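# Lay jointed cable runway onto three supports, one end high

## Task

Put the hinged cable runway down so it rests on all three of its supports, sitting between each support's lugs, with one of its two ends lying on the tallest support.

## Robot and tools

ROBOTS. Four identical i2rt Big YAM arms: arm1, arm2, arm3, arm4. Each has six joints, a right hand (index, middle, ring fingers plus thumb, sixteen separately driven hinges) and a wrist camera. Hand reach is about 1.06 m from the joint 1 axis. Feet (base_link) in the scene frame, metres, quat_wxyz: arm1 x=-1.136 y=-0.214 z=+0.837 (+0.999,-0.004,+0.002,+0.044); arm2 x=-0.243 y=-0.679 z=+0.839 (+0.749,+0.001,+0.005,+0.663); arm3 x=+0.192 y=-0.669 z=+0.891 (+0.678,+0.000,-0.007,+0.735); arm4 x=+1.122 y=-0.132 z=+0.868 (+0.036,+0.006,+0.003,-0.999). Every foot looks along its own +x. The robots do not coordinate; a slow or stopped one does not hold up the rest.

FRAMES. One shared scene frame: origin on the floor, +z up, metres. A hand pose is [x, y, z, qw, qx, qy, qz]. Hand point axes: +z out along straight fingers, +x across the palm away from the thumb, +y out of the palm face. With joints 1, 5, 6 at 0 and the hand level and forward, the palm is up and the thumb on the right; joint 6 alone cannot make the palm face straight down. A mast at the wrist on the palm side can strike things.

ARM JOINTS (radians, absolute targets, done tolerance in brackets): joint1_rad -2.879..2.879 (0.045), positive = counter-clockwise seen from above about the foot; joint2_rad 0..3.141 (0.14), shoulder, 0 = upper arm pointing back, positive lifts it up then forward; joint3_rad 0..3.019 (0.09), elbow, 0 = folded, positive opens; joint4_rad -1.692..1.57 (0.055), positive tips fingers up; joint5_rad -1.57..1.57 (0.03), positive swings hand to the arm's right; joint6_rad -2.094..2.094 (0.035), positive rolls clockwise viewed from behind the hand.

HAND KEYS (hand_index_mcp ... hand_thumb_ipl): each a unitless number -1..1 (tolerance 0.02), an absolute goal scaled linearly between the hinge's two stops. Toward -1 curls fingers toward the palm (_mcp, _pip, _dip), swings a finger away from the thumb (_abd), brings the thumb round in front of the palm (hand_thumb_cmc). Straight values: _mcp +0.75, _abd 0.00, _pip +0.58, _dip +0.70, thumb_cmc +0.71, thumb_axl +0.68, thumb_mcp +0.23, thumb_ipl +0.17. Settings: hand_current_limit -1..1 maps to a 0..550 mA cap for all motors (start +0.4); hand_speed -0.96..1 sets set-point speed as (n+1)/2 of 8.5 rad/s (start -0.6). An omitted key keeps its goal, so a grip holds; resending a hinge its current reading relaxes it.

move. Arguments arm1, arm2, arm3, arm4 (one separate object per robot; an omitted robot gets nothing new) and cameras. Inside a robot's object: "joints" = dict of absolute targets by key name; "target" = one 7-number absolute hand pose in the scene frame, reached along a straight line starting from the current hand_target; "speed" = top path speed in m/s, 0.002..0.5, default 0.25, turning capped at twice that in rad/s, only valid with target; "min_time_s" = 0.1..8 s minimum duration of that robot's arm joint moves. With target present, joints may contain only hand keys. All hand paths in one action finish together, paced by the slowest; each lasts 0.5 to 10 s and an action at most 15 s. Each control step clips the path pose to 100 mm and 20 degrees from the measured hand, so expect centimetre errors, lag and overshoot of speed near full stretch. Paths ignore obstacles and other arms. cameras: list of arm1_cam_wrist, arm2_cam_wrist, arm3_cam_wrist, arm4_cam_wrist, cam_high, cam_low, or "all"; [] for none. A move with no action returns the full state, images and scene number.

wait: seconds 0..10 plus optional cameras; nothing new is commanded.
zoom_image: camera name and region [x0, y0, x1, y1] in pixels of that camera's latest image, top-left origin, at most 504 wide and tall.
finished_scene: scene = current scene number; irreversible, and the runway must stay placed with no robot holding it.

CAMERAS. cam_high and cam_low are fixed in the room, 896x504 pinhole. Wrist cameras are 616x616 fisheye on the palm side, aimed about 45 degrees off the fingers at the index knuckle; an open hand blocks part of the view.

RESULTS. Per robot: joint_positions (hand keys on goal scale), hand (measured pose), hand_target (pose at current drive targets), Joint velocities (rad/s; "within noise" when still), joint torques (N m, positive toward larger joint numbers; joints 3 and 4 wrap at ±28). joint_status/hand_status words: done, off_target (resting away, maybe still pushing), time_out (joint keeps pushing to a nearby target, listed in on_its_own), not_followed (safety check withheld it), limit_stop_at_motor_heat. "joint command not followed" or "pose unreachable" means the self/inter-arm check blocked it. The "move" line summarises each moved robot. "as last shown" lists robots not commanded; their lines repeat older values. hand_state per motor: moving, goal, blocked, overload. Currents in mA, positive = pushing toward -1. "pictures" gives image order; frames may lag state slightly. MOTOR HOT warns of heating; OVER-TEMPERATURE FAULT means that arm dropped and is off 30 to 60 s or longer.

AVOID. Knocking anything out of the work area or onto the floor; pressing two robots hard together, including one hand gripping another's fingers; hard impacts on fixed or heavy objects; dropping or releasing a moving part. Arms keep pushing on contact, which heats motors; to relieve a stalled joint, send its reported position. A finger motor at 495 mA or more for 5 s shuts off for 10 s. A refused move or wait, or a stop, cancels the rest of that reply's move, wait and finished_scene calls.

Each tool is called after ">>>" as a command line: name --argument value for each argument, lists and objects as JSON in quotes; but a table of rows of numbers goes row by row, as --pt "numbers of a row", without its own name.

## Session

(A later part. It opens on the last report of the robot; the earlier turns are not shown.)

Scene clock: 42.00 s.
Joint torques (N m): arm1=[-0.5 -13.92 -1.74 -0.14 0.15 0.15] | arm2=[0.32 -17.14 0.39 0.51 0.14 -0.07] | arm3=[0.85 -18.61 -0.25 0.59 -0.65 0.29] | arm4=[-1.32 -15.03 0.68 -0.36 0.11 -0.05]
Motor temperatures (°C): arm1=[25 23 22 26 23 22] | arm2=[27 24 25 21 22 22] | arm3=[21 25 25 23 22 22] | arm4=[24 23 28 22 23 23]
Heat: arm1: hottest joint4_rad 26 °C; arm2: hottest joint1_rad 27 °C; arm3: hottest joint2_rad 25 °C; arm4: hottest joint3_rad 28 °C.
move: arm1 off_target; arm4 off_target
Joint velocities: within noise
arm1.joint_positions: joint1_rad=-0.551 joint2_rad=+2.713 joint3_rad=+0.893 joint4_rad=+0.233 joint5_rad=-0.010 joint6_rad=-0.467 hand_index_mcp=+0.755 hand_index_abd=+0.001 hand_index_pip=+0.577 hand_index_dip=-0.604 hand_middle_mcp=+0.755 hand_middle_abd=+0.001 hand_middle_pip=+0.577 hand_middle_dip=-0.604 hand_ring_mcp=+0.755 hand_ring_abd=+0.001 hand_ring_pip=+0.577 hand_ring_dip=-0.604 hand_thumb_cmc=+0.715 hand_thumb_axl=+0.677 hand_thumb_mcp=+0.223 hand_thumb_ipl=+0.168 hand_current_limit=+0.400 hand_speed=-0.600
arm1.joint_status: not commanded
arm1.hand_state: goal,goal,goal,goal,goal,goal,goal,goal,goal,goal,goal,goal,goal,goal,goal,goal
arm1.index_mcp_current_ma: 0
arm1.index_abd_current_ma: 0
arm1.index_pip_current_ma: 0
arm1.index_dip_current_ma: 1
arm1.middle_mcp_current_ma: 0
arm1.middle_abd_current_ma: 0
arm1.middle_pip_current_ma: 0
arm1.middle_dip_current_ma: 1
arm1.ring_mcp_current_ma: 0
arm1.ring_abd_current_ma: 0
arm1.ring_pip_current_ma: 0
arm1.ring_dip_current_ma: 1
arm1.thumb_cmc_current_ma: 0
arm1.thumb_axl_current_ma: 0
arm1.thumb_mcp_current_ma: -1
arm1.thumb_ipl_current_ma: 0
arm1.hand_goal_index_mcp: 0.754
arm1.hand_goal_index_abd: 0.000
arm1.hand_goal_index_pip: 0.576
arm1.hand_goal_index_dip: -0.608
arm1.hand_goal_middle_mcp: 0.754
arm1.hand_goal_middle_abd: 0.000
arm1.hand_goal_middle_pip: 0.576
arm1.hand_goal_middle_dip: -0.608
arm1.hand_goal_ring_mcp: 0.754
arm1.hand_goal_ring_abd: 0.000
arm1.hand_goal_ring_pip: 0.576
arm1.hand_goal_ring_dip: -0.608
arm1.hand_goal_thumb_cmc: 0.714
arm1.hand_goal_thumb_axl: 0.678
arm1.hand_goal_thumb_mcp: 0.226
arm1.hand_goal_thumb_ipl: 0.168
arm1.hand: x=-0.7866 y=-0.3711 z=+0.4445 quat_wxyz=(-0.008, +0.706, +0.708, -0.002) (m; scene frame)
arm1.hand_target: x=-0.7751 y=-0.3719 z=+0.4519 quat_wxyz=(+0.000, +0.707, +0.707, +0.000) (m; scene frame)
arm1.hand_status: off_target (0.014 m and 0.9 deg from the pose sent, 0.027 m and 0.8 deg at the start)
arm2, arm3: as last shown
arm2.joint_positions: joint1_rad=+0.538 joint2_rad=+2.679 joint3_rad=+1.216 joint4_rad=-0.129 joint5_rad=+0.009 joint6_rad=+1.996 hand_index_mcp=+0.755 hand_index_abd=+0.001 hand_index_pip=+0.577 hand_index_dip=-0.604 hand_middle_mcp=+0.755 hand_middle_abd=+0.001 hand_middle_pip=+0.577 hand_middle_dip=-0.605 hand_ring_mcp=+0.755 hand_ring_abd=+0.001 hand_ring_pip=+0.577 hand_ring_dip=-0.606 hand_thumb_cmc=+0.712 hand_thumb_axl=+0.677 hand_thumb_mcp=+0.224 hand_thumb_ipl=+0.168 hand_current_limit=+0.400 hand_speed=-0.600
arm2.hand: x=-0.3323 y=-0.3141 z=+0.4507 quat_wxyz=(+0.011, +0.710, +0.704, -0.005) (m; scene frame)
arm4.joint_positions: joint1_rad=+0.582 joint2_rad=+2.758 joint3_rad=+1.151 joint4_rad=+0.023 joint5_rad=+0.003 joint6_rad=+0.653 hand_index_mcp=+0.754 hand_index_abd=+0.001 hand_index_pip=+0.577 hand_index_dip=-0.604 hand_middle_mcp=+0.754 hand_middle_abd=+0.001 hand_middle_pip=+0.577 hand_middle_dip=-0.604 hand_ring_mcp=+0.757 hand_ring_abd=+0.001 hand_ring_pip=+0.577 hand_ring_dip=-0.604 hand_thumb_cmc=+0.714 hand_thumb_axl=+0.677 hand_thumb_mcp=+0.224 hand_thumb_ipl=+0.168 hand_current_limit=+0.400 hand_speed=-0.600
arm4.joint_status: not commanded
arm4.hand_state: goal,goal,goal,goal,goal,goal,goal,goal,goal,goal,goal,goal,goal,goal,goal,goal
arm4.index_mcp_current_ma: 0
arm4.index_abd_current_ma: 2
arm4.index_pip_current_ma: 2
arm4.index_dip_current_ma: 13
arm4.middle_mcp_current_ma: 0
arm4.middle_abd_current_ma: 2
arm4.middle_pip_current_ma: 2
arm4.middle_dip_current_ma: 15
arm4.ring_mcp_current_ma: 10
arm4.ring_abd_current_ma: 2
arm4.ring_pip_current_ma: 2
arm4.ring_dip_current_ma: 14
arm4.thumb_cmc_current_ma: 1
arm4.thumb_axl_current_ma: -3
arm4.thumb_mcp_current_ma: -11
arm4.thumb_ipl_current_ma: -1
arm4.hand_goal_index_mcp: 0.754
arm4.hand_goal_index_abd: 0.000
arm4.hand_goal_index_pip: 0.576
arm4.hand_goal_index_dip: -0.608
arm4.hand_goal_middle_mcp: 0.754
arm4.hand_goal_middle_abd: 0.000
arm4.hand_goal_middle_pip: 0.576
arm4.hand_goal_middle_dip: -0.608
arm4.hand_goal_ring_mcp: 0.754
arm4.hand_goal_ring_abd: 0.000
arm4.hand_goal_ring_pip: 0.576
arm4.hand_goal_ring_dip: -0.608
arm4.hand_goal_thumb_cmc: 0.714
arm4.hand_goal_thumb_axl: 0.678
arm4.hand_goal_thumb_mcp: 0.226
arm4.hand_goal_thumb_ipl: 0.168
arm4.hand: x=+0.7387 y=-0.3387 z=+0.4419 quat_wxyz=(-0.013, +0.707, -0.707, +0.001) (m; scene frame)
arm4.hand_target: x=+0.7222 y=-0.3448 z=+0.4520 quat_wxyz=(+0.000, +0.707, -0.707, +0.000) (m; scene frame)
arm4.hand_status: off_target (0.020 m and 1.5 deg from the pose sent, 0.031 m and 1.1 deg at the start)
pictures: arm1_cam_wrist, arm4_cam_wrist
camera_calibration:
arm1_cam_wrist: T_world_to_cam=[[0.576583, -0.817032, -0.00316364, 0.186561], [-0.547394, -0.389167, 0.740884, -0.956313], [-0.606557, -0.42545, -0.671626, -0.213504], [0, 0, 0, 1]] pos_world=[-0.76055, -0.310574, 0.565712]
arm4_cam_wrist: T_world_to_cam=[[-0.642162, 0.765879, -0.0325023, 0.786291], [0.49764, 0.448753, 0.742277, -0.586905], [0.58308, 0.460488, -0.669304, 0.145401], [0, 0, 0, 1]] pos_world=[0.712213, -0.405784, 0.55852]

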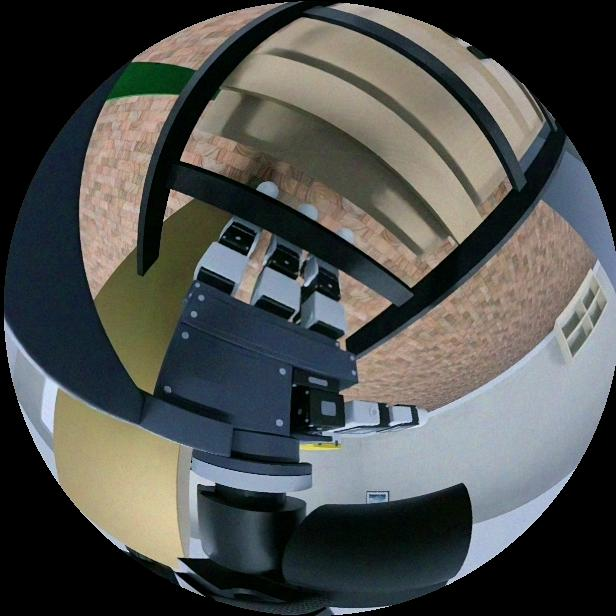

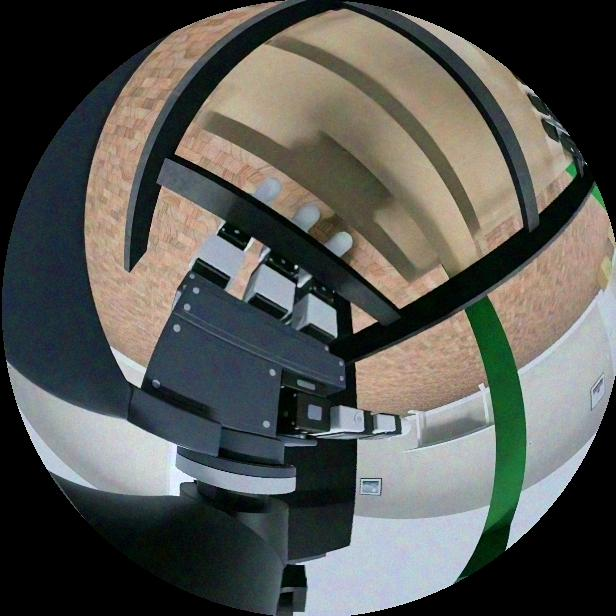

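>>> move --arm1 '{"target": [-0.775, -0.372, 0.495, 0, 0.7071, 0.7071, 0], "speed": 0.05, "joints": {"hand_index_dip": -0.783, "hand_middle_dip": -0.783, "hand_ring_dip": -0.783, "hand_current_limit": 0.75}}' --arm2 '{"target": [-0.328, -0.305, 0.495, 0, 0.7071, 0.7071, 0], "speed": 0.05, "joints": {"hand_index_dip": -0.783, "hand_middle_dip": -0.783, "hand_ring_dip": -0.783, "hand_current_limit": 0.75}}' --arm3 '{"target": [0.300, -0.27, 0.495, 0, 0.7071, -0.7071, 0], "speed": 0.05, "joints": {"hand_index_dip": -0.783, "hand_middle_dip": -0.783, "hand_ring_dip": -0.783, "hand_current_limit": 0.75}}' --arm4 '{"target": [0.725, -0.345, 0.495, 0, 0.7071, -0.7071, 0], "speed": 0.05, "joints": {"hand_index_dip": -0.783, "hand_middle_dip": -0.783, "hand_ring_dip": -0.783, "hand_current_limit": 0.75}}' --cameras '["arm1_cam_wrist", "arm4_cam_wrist", "arm2_cam_wrist", "arm3_cam_wrist"]'

Scene clock: 43.93 s.
Joint torques (N m): arm1=[-0.67 -17.26 -4.68 -0.21 -0.02 0.15] | arm2=[0.26 -21.25 -1.43 -0.72 0.45 0.02] | arm3=[0.38 -23.88 -2.81 -0.58 -0.67 0.11] | arm4=[-1.2 -16.79 -1.11 -0.38 0.18 0.01]
Motor temperatures (°C): arm1=[25 24 22 26 23 22] | arm2=[27 24 25 21 22 22] | arm3=[21 25 25 23 22 22] | arm4=[24 23 28 22 23 23]
Heat: arm1: hottest joint4_rad 26 °C; arm2: hottest joint1_rad 27 °C; arm3: hottest joint2_rad 25 °C; arm4: hottest joint3_rad 28 °C.
move: arm1 off_target; arm2 off_target; arm3 off_target; arm4 off_target
Joint velocities: within noise
arm1.joint_positions: joint1_rad=-0.550 joint2_rad=+2.632 joint3_rad=+0.846 joint4_rad=+0.193 joint5_rad=-0.006 joint6_rad=-0.461 hand_index_mcp=+0.772 hand_index_abd=+0.001 hand_index_pip=+0.599 hand_index_dip=-0.757 hand_middle_mcp=+0.772 hand_middle_abd=+0.001 hand_middle_pip=+0.603 hand_middle_dip=-0.747 hand_ring_mcp=+0.771 hand_ring_abd=+0.000 hand_ring_pip=+0.607 hand_ring_dip=-0.737 hand_thumb_cmc=+0.715 hand_thumb_axl=+0.677 hand_thumb_mcp=+0.223 hand_thumb_ipl=+0.168 hand_current_limit=+0.750 hand_speed=-0.600
arm1.joint_status: hand_index_dip off_target (ended at -0.757, target -0.783); hand_middle_dip off_target (ended at -0.747, target -0.783); hand_ring_dip off_target (ended at -0.737, target -0.783); the others done
arm1.hand_state: goal,goal,blocked,blocked,goal,goal,blocked,blocked,goal,goal,blocked,blocked,goal,goal,goal,goal
arm1.index_mcp_current_ma: 17
arm1.index_abd_current_ma: 0
arm1.index_pip_current_ma: 24
arm1.index_dip_current_ma: 28
arm1.middle_mcp_current_ma: 18
arm1.middle_abd_current_ma: 0
arm1.middle_pip_current_ma: 30
arm1.middle_dip_current_ma: 47
arm1.ring_mcp_current_ma: 17
arm1.ring_abd_current_ma: 0
arm1.ring_pip_current_ma: 39
arm1.ring_dip_current_ma: 70
arm1.thumb_cmc_current_ma: 0
arm1.thumb_axl_current_ma: 0
arm1.thumb_mcp_current_ma: -1
arm1.thumb_ipl_current_ma: 0
arm1.hand_goal_index_mcp: 0.754
arm1.hand_goal_index_abd: 0.000
arm1.hand_goal_index_pip: 0.576
arm1.hand_goal_index_dip: -0.782
arm1.hand_goal_middle_mcp: 0.754
arm1.hand_goal_middle_abd: 0.000
arm1.hand_goal_middle_pip: 0.576
arm1.hand_goal_middle_dip: -0.782
arm1.hand_goal_ring_mcp: 0.754
arm1.hand_goal_ring_abd: 0.000
arm1.hand_goal_ring_pip: 0.576
arm1.hand_goal_ring_dip: -0.782
arm1.hand_goal_thumb_cmc: 0.714
arm1.hand_goal_thumb_axl: 0.678
arm1.hand_goal_thumb_mcp: 0.226
arm1.hand_goal_thumb_ipl: 0.168
arm1.hand: x=-0.7845 y=-0.3728 z=+0.4711 quat_wxyz=(-0.009, +0.708, +0.706, -0.005) (m; scene frame)
arm1.hand_target: x=-0.7752 y=-0.3720 z=+0.4933 quat_wxyz=(+0.000, +0.707, +0.707, +0.000) (m; scene frame)
arm1.hand_status: off_target (0.026 m and 1.2 deg from the pose sent, 0.052 m and 0.9 deg at the start)
arm2.joint_positions: joint1_rad=+0.529 joint2_rad=+2.633 joint3_rad=+1.167 joint4_rad=-0.127 joint5_rad=+0.001 joint6_rad=+1.976 hand_index_mcp=+0.794 hand_index_abd=-0.005 hand_index_pip=+0.614 hand_index_dip=-0.740 hand_middle_mcp=+0.787 hand_middle_abd=-0.004 hand_middle_pip=+0.607 hand_middle_dip=-0.751 hand_ring_mcp=+0.776 hand_ring_abd=-0.002 hand_ring_pip=+0.601 hand_ring_dip=-0.756 hand_thumb_cmc=+0.712 hand_thumb_axl=+0.677 hand_thumb_mcp=+0.224 hand_thumb_ipl=+0.168 hand_current_limit=+0.750 hand_speed=-0.600
arm2.joint_status: hand_index_dip off_target (ended at -0.740, target -0.783); hand_middle_dip off_target (ended at -0.751, target -0.783); hand_ring_dip off_target (ended at -0.756, target -0.783); the others done
arm2.hand_state: blocked,goal,blocked,blocked,blocked,goal,blocked,blocked,blocked,goal,blocked,blocked,goal,goal,goal,goal
arm2.index_mcp_current_ma: 97
arm2.index_abd_current_ma: -4
arm2.index_pip_current_ma: 84
arm2.index_dip_current_ma: 98
arm2.middle_mcp_current_ma: 75
arm2.middle_abd_current_ma: -3
arm2.middle_pip_current_ma: 65
arm2.middle_dip_current_ma: 65
arm2.ring_mcp_current_ma: 44
arm2.ring_abd_current_ma: -1
arm2.ring_pip_current_ma: 49
arm2.ring_dip_current_ma: 52
arm2.thumb_cmc_current_ma: -2
arm2.thumb_axl_current_ma: 0
arm2.thumb_mcp_current_ma: -3
arm2.thumb_ipl_current_ma: 0
arm2.hand_goal_index_mcp: 0.754
arm2.hand_goal_index_abd: 0.000
arm2.hand_goal_index_pip: 0.576
arm2.hand_goal_index_dip: -0.782
arm2.hand_goal_middle_mcp: 0.754
arm2.hand_goal_middle_abd: 0.000
arm2.hand_goal_middle_pip: 0.576
arm2.hand_goal_middle_dip: -0.782
arm2.hand_goal_ring_mcp: 0.754
arm2.hand_goal_ring_abd: 0.000
arm2.hand_goal_ring_pip: 0.576
arm2.hand_goal_ring_dip: -0.782
arm2.hand_goal_thumb_cmc: 0.714
arm2.hand_goal_thumb_axl: 0.678
arm2.hand_goal_thumb_mcp: 0.226
arm2.hand_goal_thumb_ipl: 0.168
arm2.hand: x=-0.3269 y=-0.3183 z=+0.4671 quat_wxyz=(+0.010, +0.706, +0.708, -0.009) (m; scene frame)
arm2.hand_target: x=-0.3277 y=-0.3055 z=+0.4930 quat_wxyz=(+0.000, +0.707, +0.707, +0.000) (m; scene frame)
arm2.hand_status: off_target (0.031 m and 1.5 deg from the pose sent, 0.045 m and 1.4 deg at the start)
arm3.joint_positions: joint1_rad=-0.563 joint2_rad=+2.786 joint3_rad=+1.252 joint4_rad=-0.062 joint5_rad=+0.004 joint6_rad=-2.043 hand_index_mcp=+0.778 hand_index_abd=+0.004 hand_index_pip=+0.596 hand_index_dip=-0.758 hand_middle_mcp=+0.788 hand_middle_abd=+0.005 hand_middle_pip=+0.604 hand_middle_dip=-0.745 hand_ring_mcp=+0.794 hand_ring_abd=+0.004 hand_ring_pip=+0.620 hand_ring_dip=-0.735 hand_thumb_cmc=+0.715 hand_thumb_axl=+0.677 hand_thumb_mcp=+0.223 hand_thumb_ipl=+0.168 hand_current_limit=+0.750 hand_speed=-0.600
arm3.joint_status: hand_index_dip off_target (ended at -0.758, target -0.783); hand_middle_dip off_target (ended at -0.745, target -0.783); hand_ring_dip off_target (ended at -0.735, target -0.783); the others done
arm3.hand_state: blocked,goal,blocked,blocked,blocked,goal,blocked,blocked,blocked,goal,blocked,blocked,goal,goal,goal,goal
arm3.index_mcp_current_ma: 17
arm3.index_abd_current_ma: 0
arm3.index_pip_current_ma: 11
arm3.index_dip_current_ma: 15
arm3.middle_mcp_current_ma: 31
arm3.middle_abd_current_ma: 1
arm3.middle_pip_current_ma: 19
arm3.middle_dip_current_ma: 31
arm3.ring_mcp_current_ma: 41
arm3.ring_abd_current_ma: 0
arm3.ring_pip_current_ma: 43
arm3.ring_dip_current_ma: 50
arm3.thumb_cmc_current_ma: 0
arm3.thumb_axl_current_ma: 0
arm3.thumb_mcp_current_ma: -1
arm3.thumb_ipl_current_ma: 0
arm3.hand_goal_index_mcp: 0.754
arm3.hand_goal_index_abd: 0.000
arm3.hand_goal_index_pip: 0.576
arm3.hand_goal_index_dip: -0.782
arm3.hand_goal_middle_mcp: 0.754
arm3.hand_goal_middle_abd: 0.000
arm3.hand_goal_middle_pip: 0.576
arm3.hand_goal_middle_dip: -0.782
arm3.hand_goal_ring_mcp: 0.754
arm3.hand_goal_ring_abd: 0.000
arm3.hand_goal_ring_pip: 0.576
arm3.hand_goal_ring_dip: -0.782
arm3.hand_goal_thumb_cmc: 0.714
arm3.hand_goal_thumb_axl: 0.678
arm3.hand_goal_thumb_mcp: 0.226
arm3.hand_goal_thumb_ipl: 0.168
arm3.hand: x=+0.3015 y=-0.2802 z=+0.4656 quat_wxyz=(-0.004, -0.704, +0.710, -0.006) (m; scene frame)
arm3.hand_target: x=+0.2998 y=-0.2703 z=+0.4928 quat_wxyz=(+0.000, -0.707, +0.707, +0.000) (m; scene frame)
arm3.hand_status: off_target (0.031 m and 1.0 deg from the pose sent, 0.046 m and 0.8 deg at the start)
arm4.joint_positions: joint1_rad=+0.582 joint2_rad=+2.669 joint3_rad=+1.085 joint4_rad=+0.002 joint5_rad=+0.001 joint6_rad=+0.650 hand_index_mcp=+0.760 hand_index_abd=+0.001 hand_index_pip=+0.591 hand_index_dip=-0.757 hand_middle_mcp=+0.760 hand_middle_abd=+0.001 hand_middle_pip=+0.587 hand_middle_dip=-0.767 hand_ring_mcp=+0.760 hand_ring_abd=+0.001 hand_ring_pip=+0.581 hand_ring_dip=-0.777 hand_thumb_cmc=+0.714 hand_thumb_axl=+0.677 hand_thumb_mcp=+0.224 hand_thumb_ipl=+0.168 hand_current_limit=+0.750 hand_speed=-0.600
arm4.joint_status: hand_index_dip off_target (ended at -0.757, target -0.783); the others done
arm4.hand_state: goal,goal,goal,blocked,goal,goal,goal,goal,goal,goal,goal,goal,goal,goal,goal,goal
arm4.index_mcp_current_ma: 26
arm4.index_abd_current_ma: 3
arm4.index_pip_current_ma: 61
arm4.index_dip_current_ma: 102
arm4.middle_mcp_current_ma: 23
arm4.middle_abd_current_ma: 2
arm4.middle_pip_current_ma: 41
arm4.middle_dip_current_ma: 59
arm4.ring_mcp_current_ma: 25
arm4.ring_abd_current_ma: 2
arm4.ring_pip_current_ma: 19
arm4.ring_dip_current_ma: 20
arm4.thumb_cmc_current_ma: 1
arm4.thumb_axl_current_ma: -3
arm4.thumb_mcp_current_ma: -11
arm4.thumb_ipl_current_ma: -1
arm4.hand_goal_index_mcp: 0.754
arm4.hand_goal_index_abd: 0.000
arm4.hand_goal_index_pip: 0.576
arm4.hand_goal_index_dip: -0.782
arm4.hand_goal_middle_mcp: 0.754
arm4.hand_goal_middle_abd: 0.000
arm4.hand_goal_middle_pip: 0.576
arm4.hand_goal_middle_dip: -0.782
arm4.hand_goal_ring_mcp: 0.754
arm4.hand_goal_ring_abd: 0.000
arm4.hand_goal_ring_pip: 0.576
arm4.hand_goal_ring_dip: -0.782
arm4.hand_goal_thumb_cmc: 0.714
arm4.hand_goal_thumb_axl: 0.678
arm4.hand_goal_thumb_mcp: 0.226
arm4.hand_goal_thumb_ipl: 0.168
arm4.hand: x=+0.7378 y=-0.3400 z=+0.4749 quat_wxyz=(-0.012, +0.709, -0.705, +0.002) (m; scene frame)
arm4.hand_target: x=+0.7252 y=-0.3448 z=+0.4940 quat_wxyz=(+0.000, +0.707, -0.707, +0.000) (m; scene frame)
arm4.hand_status: off_target (0.024 m and 1.4 deg from the pose sent, 0.055 m and 1.5 deg at the start)
pictures: arm1_cam_wrist, arm2_cam_wrist, arm3_cam_wrist, arm4_cam_wrist
camera_calibration:
arm1_cam_wrist: T_world_to_cam=[[0.572797, -0.819679, -0.00546717, 0.18111], [-0.544434, -0.385424, 0.74501, -0.973652], [-0.612776, -0.423763, -0.667031, -0.201416], [0, 0, 0, 1]] pos_world=[-0.757251, -0.312169, 0.59202]
arm2_cam_wrist: T_world_to_cam=[[0.60771, -0.792072, 0.0575371, -0.0486619], [-0.597899, -0.40864, 0.689587, -0.685924], [-0.522691, -0.45347, -0.721914, 0.149445], [0, 0, 0, 1]] pos_world=[-0.302427, -0.251071, 0.583691]
arm3_cam_wrist: T_world_to_cam=[[-0.60392, 0.796878, -0.016288, 0.447918], [0.557903, 0.437229, 0.70539, -0.417819], [0.569232, 0.416912, -0.708632, 0.404043], [0, 0, 0, 1]] pos_world=[0.273615, -0.342704, 0.588338]
arm4_cam_wrist: T_world_to_cam=[[-0.64476, 0.763595, -0.0347405, 0.789921], [0.496416, 0.452855, 0.740603, -0.607313], [0.581254, 0.460265, -0.671044, 0.170628], [0, 0, 0, 1]] pos_world=[0.711611, -0.406689, 0.591719]

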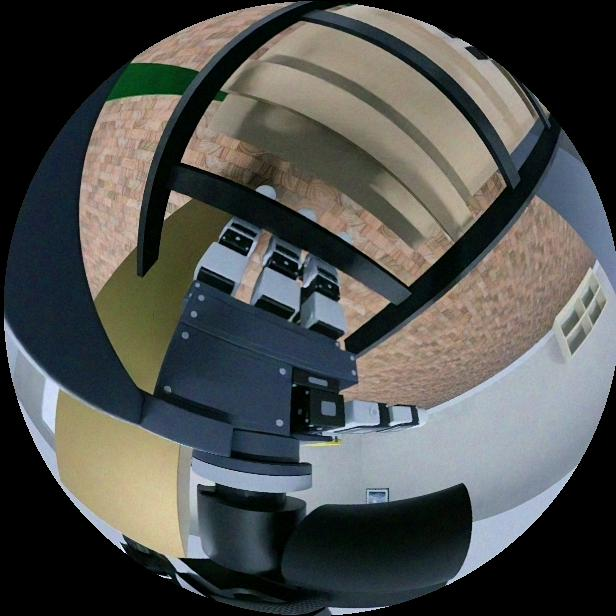

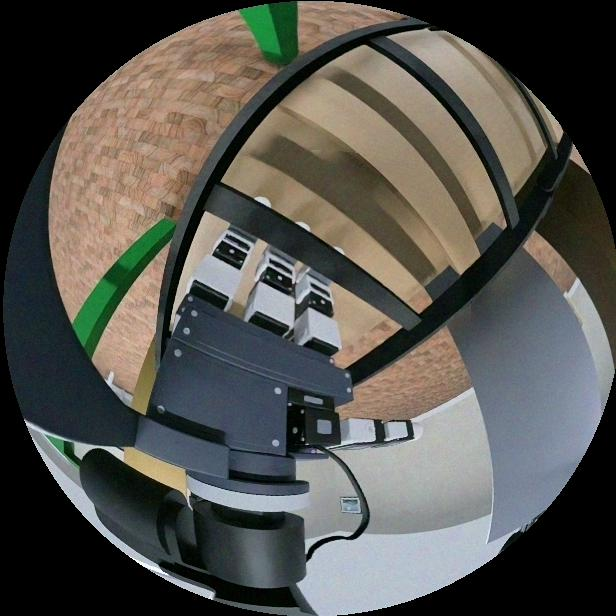

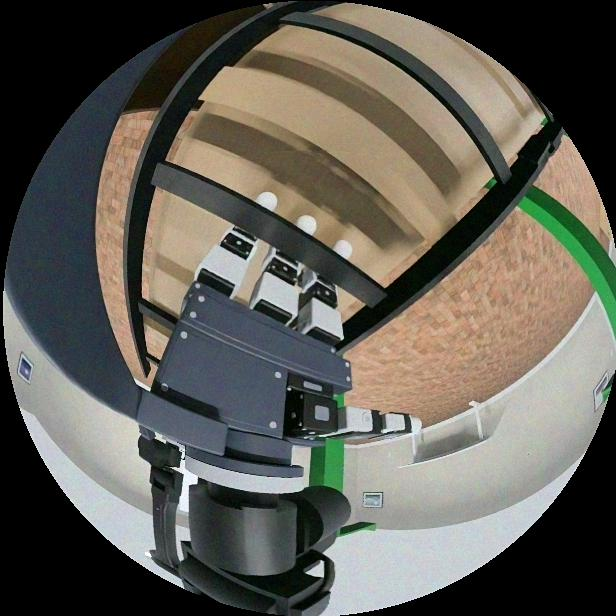

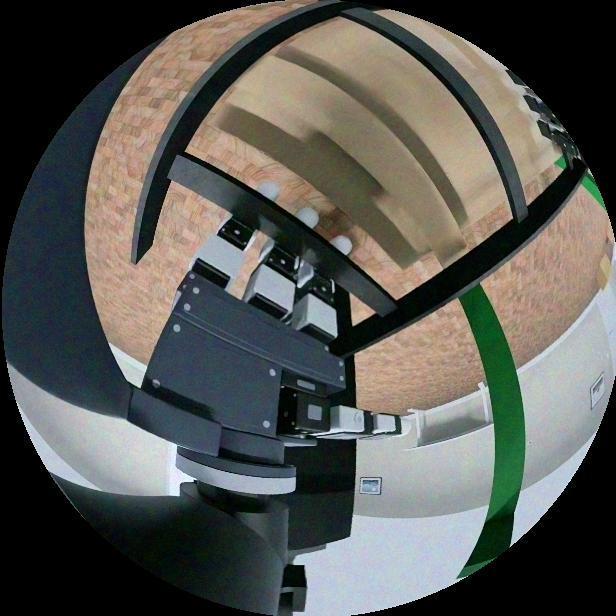

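>>> move --arm1 '{"target": [-0.775, -0.372, 0.56, 0, 0.7071, 0.7071, 0], "speed": 0.06}' --arm2 '{"target": [-0.324, -0.305, 0.56, 0, 0.7071, 0.7071, 0], "speed": 0.06}' --arm3 '{"target": [0.300, -0.27, 0.56, 0, 0.7071, -0.7071, 0], "speed": 0.06}' --arm4 '{"target": [0.725, -0.345, 0.56, 0, 0.7071, -0.7071, 0], "speed": 0.06}' --cameras '["all"]'

Scene clock: 45.93 s.
Joint torques (N m): arm1=[-0.85 -15.21 -2.32 -0.18 -0.19 0.13] | arm2=[-0.03 -24.29 -1.2 -2.84 0.71 0.08] | arm3=[0.26 -28.45 -3.44 -2.76 -0.39 -0.01] | arm4=[-1.32 -15.97 -0.24 -0.46 0.36 0.02]
Motor temperatures (°C): arm1=[25 24 22 26 23 22] | arm2=[27 24 25 21 22 22] | arm3=[21 25 25 23 22 22] | arm4=[24 23 28 22 23 23]
Heat: arm1: hottest joint4_rad 26 °C; arm2: hottest joint1_rad 27 °C; arm3: hottest joint2_rad 25 °C; arm4: hottest joint3_rad 28 °C.
move: arm1 off_target; arm2 off_target; arm3 off_target; arm4 off_target
Joint velocities: within noise
arm1.joint_positions: joint1_rad=-0.550 joint2_rad=+2.402 joint3_rad=+0.723 joint4_rad=+0.088 joint5_rad=-0.002 joint6_rad=-0.461 hand_index_mcp=+0.777 hand_index_abd=+0.010 hand_index_pip=+0.614 hand_index_dip=-0.735 hand_middle_mcp=+0.772 hand_middle_abd=+0.005 hand_middle_pip=+0.598 hand_middle_dip=-0.766 hand_ring_mcp=+0.756 hand_ring_abd=+0.000 hand_ring_pip=+0.579 hand_ring_dip=-0.778 hand_thumb_cmc=+0.715 hand_thumb_axl=+0.677 hand_thumb_mcp=+0.223 hand_thumb_ipl=+0.168 hand_current_limit=+0.750 hand_speed=-0.600
arm1.joint_status: not commanded
arm1.hand_state: blocked,goal,blocked,blocked,goal,goal,blocked,goal,goal,goal,goal,goal,goal,goal,goal,goal
arm1.index_mcp_current_ma: 27
arm1.index_abd_current_ma: 6
arm1.index_pip_current_ma: 53
arm1.index_dip_current_ma: 75
arm1.middle_mcp_current_ma: 18
arm1.middle_abd_current_ma: 2
arm1.middle_pip_current_ma: 22
arm1.middle_dip_current_ma: 13
arm1.ring_mcp_current_ma: 0
arm1.ring_abd_current_ma: 0
arm1.ring_pip_current_ma: 1
arm1.ring_dip_current_ma: 1
arm1.thumb_cmc_current_ma: 0
arm1.thumb_axl_current_ma: 0
arm1.thumb_mcp_current_ma: -1
arm1.thumb_ipl_current_ma: 0
arm1.hand_goal_index_mcp: 0.754
arm1.hand_goal_index_abd: 0.000
arm1.hand_goal_index_pip: 0.576
arm1.hand_goal_index_dip: -0.782
arm1.hand_goal_middle_mcp: 0.754
arm1.hand_goal_middle_abd: 0.000
arm1.hand_goal_middle_pip: 0.576
arm1.hand_goal_middle_dip: -0.782
arm1.hand_goal_ring_mcp: 0.754
arm1.hand_goal_ring_abd: 0.000
arm1.hand_goal_ring_pip: 0.576
arm1.hand_goal_ring_dip: -0.782
arm1.hand_goal_thumb_cmc: 0.714
arm1.hand_goal_thumb_axl: 0.678
arm1.hand_goal_thumb_mcp: 0.226
arm1.hand_goal_thumb_ipl: 0.168
arm1.on_its_own: hand_ring_dip moved -0.042 to your old target -0.783
arm1.hand: x=-0.7826 y=-0.3739 z=+0.5440 quat_wxyz=(-0.008, +0.708, +0.706, -0.006) (m; scene frame)
arm1.hand_target: x=-0.7752 y=-0.3720 z=+0.5591 quat_wxyz=(+0.000, +0.707, +0.707, +0.000) (m; scene frame)
arm1.hand_status: off_target (0.018 m and 1.2 deg from the pose sent, 0.089 m and 1.2 deg at the start)
arm2.joint_positions: joint1_rad=+0.525 joint2_rad=+2.506 joint3_rad=+1.074 joint4_rad=-0.146 joint5_rad=-0.005 joint6_rad=+1.963 hand_index_mcp=+0.818 hand_index_abd=-0.012 hand_index_pip=+0.652 hand_index_dip=-0.678 hand_middle_mcp=+0.806 hand_middle_abd=-0.007 hand_middle_pip=+0.626 hand_middle_dip=-0.730 hand_ring_mcp=+0.784 hand_ring_abd=-0.003 hand_ring_pip=+0.607 hand_ring_dip=-0.764 hand_thumb_cmc=+0.712 hand_thumb_axl=+0.677 hand_thumb_mcp=+0.224 hand_thumb_ipl=+0.168 hand_current_limit=+0.750 hand_speed=-0.600
arm2.joint_status: not commanded
arm2.hand_state: blocked,goal,blocked,blocked,blocked,goal,blocked,blocked,blocked,goal,blocked,goal,goal,goal,goal,goal
arm2.index_mcp_current_ma: 188
arm2.index_abd_current_ma: -15
arm2.index_pip_current_ma: 217
arm2.index_dip_current_ma: 340
arm2.middle_mcp_current_ma: 143
arm2.middle_abd_current_ma: -7
arm2.middle_pip_current_ma: 123
arm2.middle_dip_current_ma: 131
arm2.ring_mcp_current_ma: 68
arm2.ring_abd_current_ma: -3
arm2.ring_pip_current_ma: 63
arm2.ring_dip_current_ma: 31
arm2.thumb_cmc_current_ma: -2
arm2.thumb_axl_current_ma: 0
arm2.thumb_mcp_current_ma: -3
arm2.thumb_ipl_current_ma: 0
arm2.hand_goal_index_mcp: 0.754
arm2.hand_goal_index_abd: 0.000
arm2.hand_goal_index_pip: 0.576
arm2.hand_goal_index_dip: -0.782
arm2.hand_goal_middle_mcp: 0.754
arm2.hand_goal_middle_abd: 0.000
arm2.hand_goal_middle_pip: 0.576
arm2.hand_goal_middle_dip: -0.782
arm2.hand_goal_ring_mcp: 0.754
arm2.hand_goal_ring_abd: 0.000
arm2.hand_goal_ring_pip: 0.576
arm2.hand_goal_ring_dip: -0.782
arm2.hand_goal_thumb_cmc: 0.714
arm2.hand_goal_thumb_axl: 0.678
arm2.hand_goal_thumb_mcp: 0.226
arm2.hand_goal_thumb_ipl: 0.168
arm2.hand: x=-0.3246 y=-0.3191 z=+0.5124 quat_wxyz=(+0.002, +0.703, +0.711, -0.009) (m; scene frame)
arm2.hand_target: x=-0.3233 y=-0.3063 z=+0.5545 quat_wxyz=(+0.000, +0.707, +0.707, +0.000) (m; scene frame)
arm2.hand_status: off_target (0.050 m and 1.2 deg from the pose sent, 0.094 m and 1.5 deg at the start)
arm3.joint_positions: joint1_rad=-0.560 joint2_rad=+2.678 joint3_rad=+1.148 joint4_rad=-0.060 joint5_rad=-0.002 joint6_rad=-2.030 hand_index_mcp=+0.786 hand_index_abd=+0.003 hand_index_pip=+0.586 hand_index_dip=-0.774 hand_middle_mcp=+0.799 hand_middle_abd=+0.019 hand_middle_pip=+0.621 hand_middle_dip=-0.730 hand_ring_mcp=+0.807 hand_ring_abd=+0.025 hand_ring_pip=+0.654 hand_ring_dip=-0.670 hand_thumb_cmc=+0.715 hand_thumb_axl=+0.677 hand_thumb_mcp=+0.223 hand_thumb_ipl=+0.168 hand_current_limit=+0.750 hand_speed=-0.600
arm3.joint_status: not commanded
arm3.hand_state: blocked,goal,goal,goal,blocked,goal,blocked,blocked,blocked,blocked,blocked,blocked,goal,goal,goal,goal
arm3.index_mcp_current_ma: 28
arm3.index_abd_current_ma: 0
arm3.index_pip_current_ma: 3
arm3.index_dip_current_ma: 2
arm3.middle_mcp_current_ma: 51
arm3.middle_abd_current_ma: 8
arm3.middle_pip_current_ma: 44
arm3.middle_dip_current_ma: 60
arm3.ring_mcp_current_ma: 67
arm3.ring_abd_current_ma: 12
arm3.ring_pip_current_ma: 119
arm3.ring_dip_current_ma: 232
arm3.thumb_cmc_current_ma: 0
arm3.thumb_axl_current_ma: 0
arm3.thumb_mcp_current_ma: -1
arm3.thumb_ipl_current_ma: 0
arm3.hand_goal_index_mcp: 0.754
arm3.hand_goal_index_abd: 0.000
arm3.hand_goal_index_pip: 0.576
arm3.hand_goal_index_dip: -0.782
arm3.hand_goal_middle_mcp: 0.754
arm3.hand_goal_middle_abd: 0.000
arm3.hand_goal_middle_pip: 0.576
arm3.hand_goal_middle_dip: -0.782
arm3.hand_goal_ring_mcp: 0.754
arm3.hand_goal_ring_abd: 0.000
arm3.hand_goal_ring_pip: 0.576
arm3.hand_goal_ring_dip: -0.782
arm3.hand_goal_thumb_cmc: 0.714
arm3.hand_goal_thumb_axl: 0.678
arm3.hand_goal_thumb_mcp: 0.226
arm3.hand_goal_thumb_ipl: 0.168
arm3.hand: x=+0.2964 y=-0.2845 z=+0.5061 quat_wxyz=(-0.002, -0.700, +0.714, -0.002) (m; scene frame)
arm3.hand_target: x=+0.2988 y=-0.2710 z=+0.5533 quat_wxyz=(+0.001, -0.707, +0.707, +0.001) (m; scene frame)
arm3.hand_status: off_target (0.056 m and 1.2 deg from the pose sent, 0.095 m and 1.0 deg at the start)
arm4.joint_positions: joint1_rad=+0.582 joint2_rad=+2.477 joint3_rad=+0.977 joint4_rad=-0.072 joint5_rad=-0.003 joint6_rad=+0.650 hand_index_mcp=+0.760 hand_index_abd=+0.001 hand_index_pip=+0.579 hand_index_dip=-0.778 hand_middle_mcp=+0.759 hand_middle_abd=-0.002 hand_middle_pip=+0.583 hand_middle_dip=-0.773 hand_ring_mcp=+0.767 hand_ring_abd=-0.014 hand_ring_pip=+0.604 hand_ring_dip=-0.739 hand_thumb_cmc=+0.714 hand_thumb_axl=+0.677 hand_thumb_mcp=+0.224 hand_thumb_ipl=+0.168 hand_current_limit=+0.750 hand_speed=-0.600
arm4.joint_status: not commanded
arm4.hand_state: goal,goal,goal,goal,goal,goal,goal,goal,goal,goal,blocked,blocked,goal,goal,goal,goal
arm4.index_mcp_current_ma: 23
arm4.index_abd_current_ma: 3
arm4.index_pip_current_ma: 12
arm4.index_dip_current_ma: 13
arm4.middle_mcp_current_ma: 18
arm4.middle_abd_current_ma: -7
arm4.middle_pip_current_ma: 28
arm4.middle_dip_current_ma: 33
arm4.ring_mcp_current_ma: 56
arm4.ring_abd_current_ma: -47
arm4.ring_pip_current_ma: 115
arm4.ring_dip_current_ma: 184
arm4.thumb_cmc_current_ma: 1
arm4.thumb_axl_current_ma: -3
arm4.thumb_mcp_current_ma: -11
arm4.thumb_ipl_current_ma: -1
arm4.hand_goal_index_mcp: 0.754
arm4.hand_goal_index_abd: 0.000
arm4.hand_goal_index_pip: 0.576
arm4.hand_goal_index_dip: -0.782
arm4.hand_goal_middle_mcp: 0.754
arm4.hand_goal_middle_abd: 0.000
arm4.hand_goal_middle_pip: 0.576
arm4.hand_goal_middle_dip: -0.782
arm4.hand_goal_ring_mcp: 0.754
arm4.hand_goal_ring_abd: 0.000
arm4.hand_goal_ring_pip: 0.576
arm4.hand_goal_ring_dip: -0.782
arm4.hand_goal_thumb_cmc: 0.714
arm4.hand_goal_thumb_axl: 0.678
arm4.hand_goal_thumb_mcp: 0.226
arm4.hand_goal_thumb_ipl: 0.168
arm4.on_its_own: hand_index_dip moved -0.021 to your old target -0.783
arm4.hand: x=+0.7325 y=-0.3446 z=+0.5441 quat_wxyz=(-0.007, +0.709, -0.705, +0.004) (m; scene frame)
arm4.hand_target: x=+0.7251 y=-0.3449 z=+0.5593 quat_wxyz=(+0.000, +0.707, -0.707, +0.000) (m; scene frame)
arm4.hand_status: off_target (0.018 m and 0.9 deg from the pose sent, 0.086 m and 1.4 deg at the start)
pictures: arm1_cam_wrist, arm2_cam_wrist, arm3_cam_wrist, arm4_cam_wrist, cam_high, cam_low
camera_calibration:
arm1_cam_wrist: T_world_to_cam=[[0.572932, -0.8196, -0.00193461, 0.177648], [-0.543865, -0.381946, 0.747213, -1.02683], [-0.613155, -0.42705, -0.664581, -0.15496], [0, 0, 0, 1]] pos_world=[-0.755251, -0.312769, 0.664622]
arm2_cam_wrist: T_world_to_cam=[[0.615574, -0.786944, 0.0422767, -0.0411845], [-0.586415, -0.421555, 0.691671, -0.717628], [-0.526484, -0.450567, -0.720974, 0.182091], [0, 0, 0, 1]] pos_world=[-0.299608, -0.252886, 0.629387]
arm3_cam_wrist: T_world_to_cam=[[-0.595407, 0.803388, -0.00760808, 0.443865], [0.564654, 0.425176, 0.707383, -0.448194], [0.571538, 0.416885, -0.706789, 0.435774], [0, 0, 0, 1]] pos_world=[0.268294, -0.347702, 0.628422]
arm4_cam_wrist: T_world_to_cam=[[-0.644905, 0.763309, -0.0381663, 0.794401], [0.500248, 0.45935, 0.733996, -0.650731], [0.577797, 0.454265, -0.678081, 0.226613], [0, 0, 0, 1]] pos_world=[0.706903, -0.410402, 0.661615]

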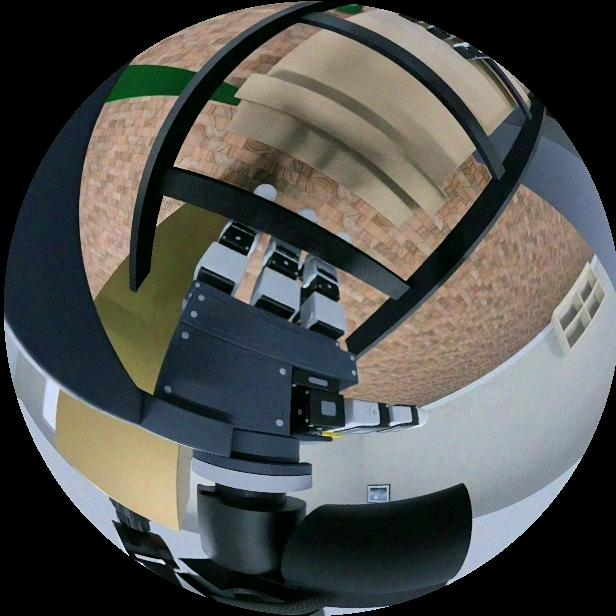

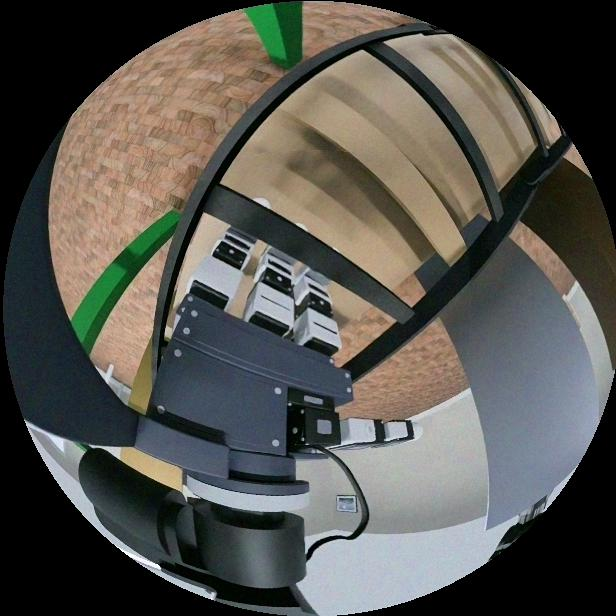

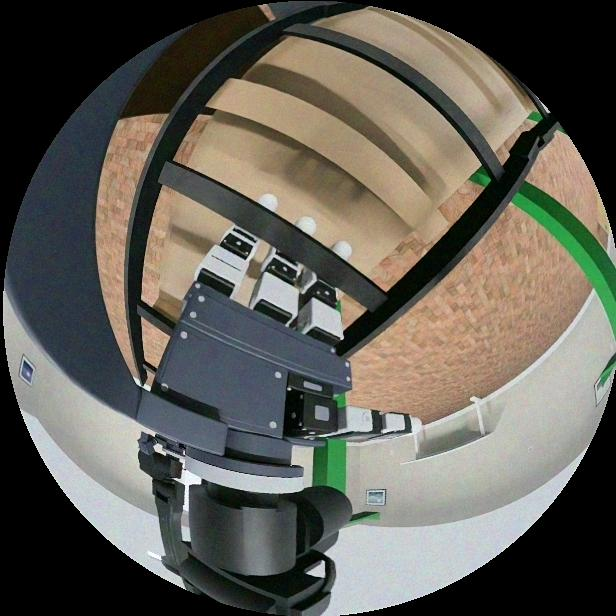

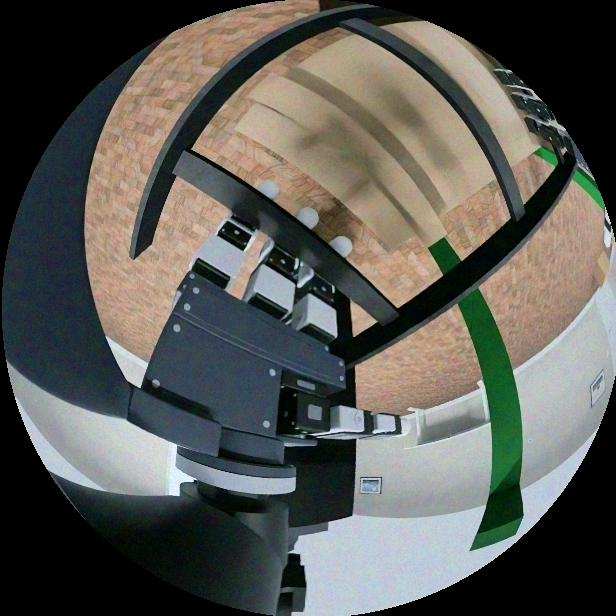

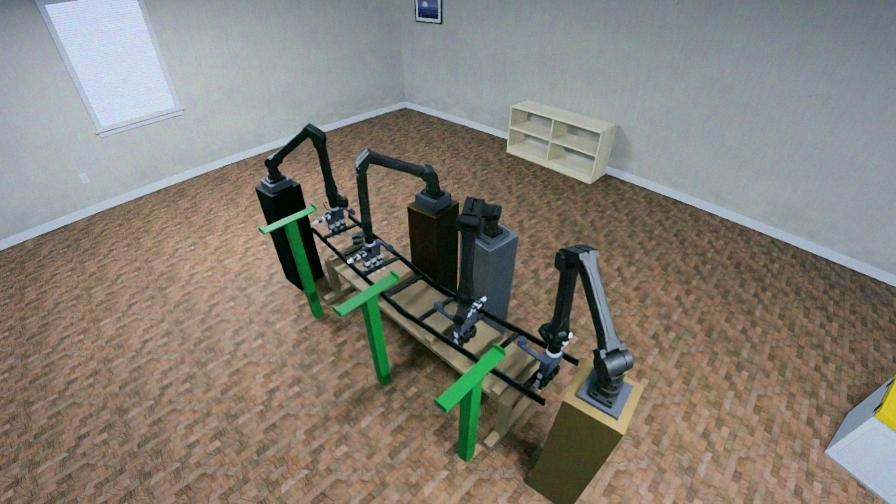

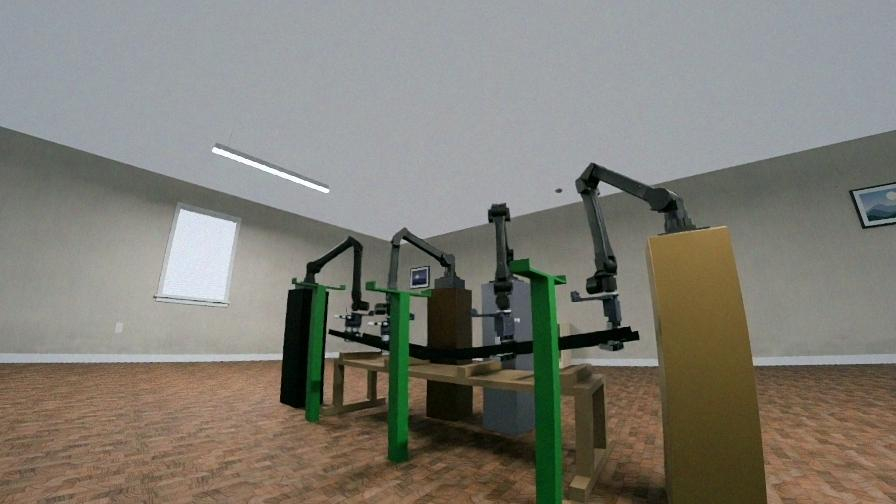

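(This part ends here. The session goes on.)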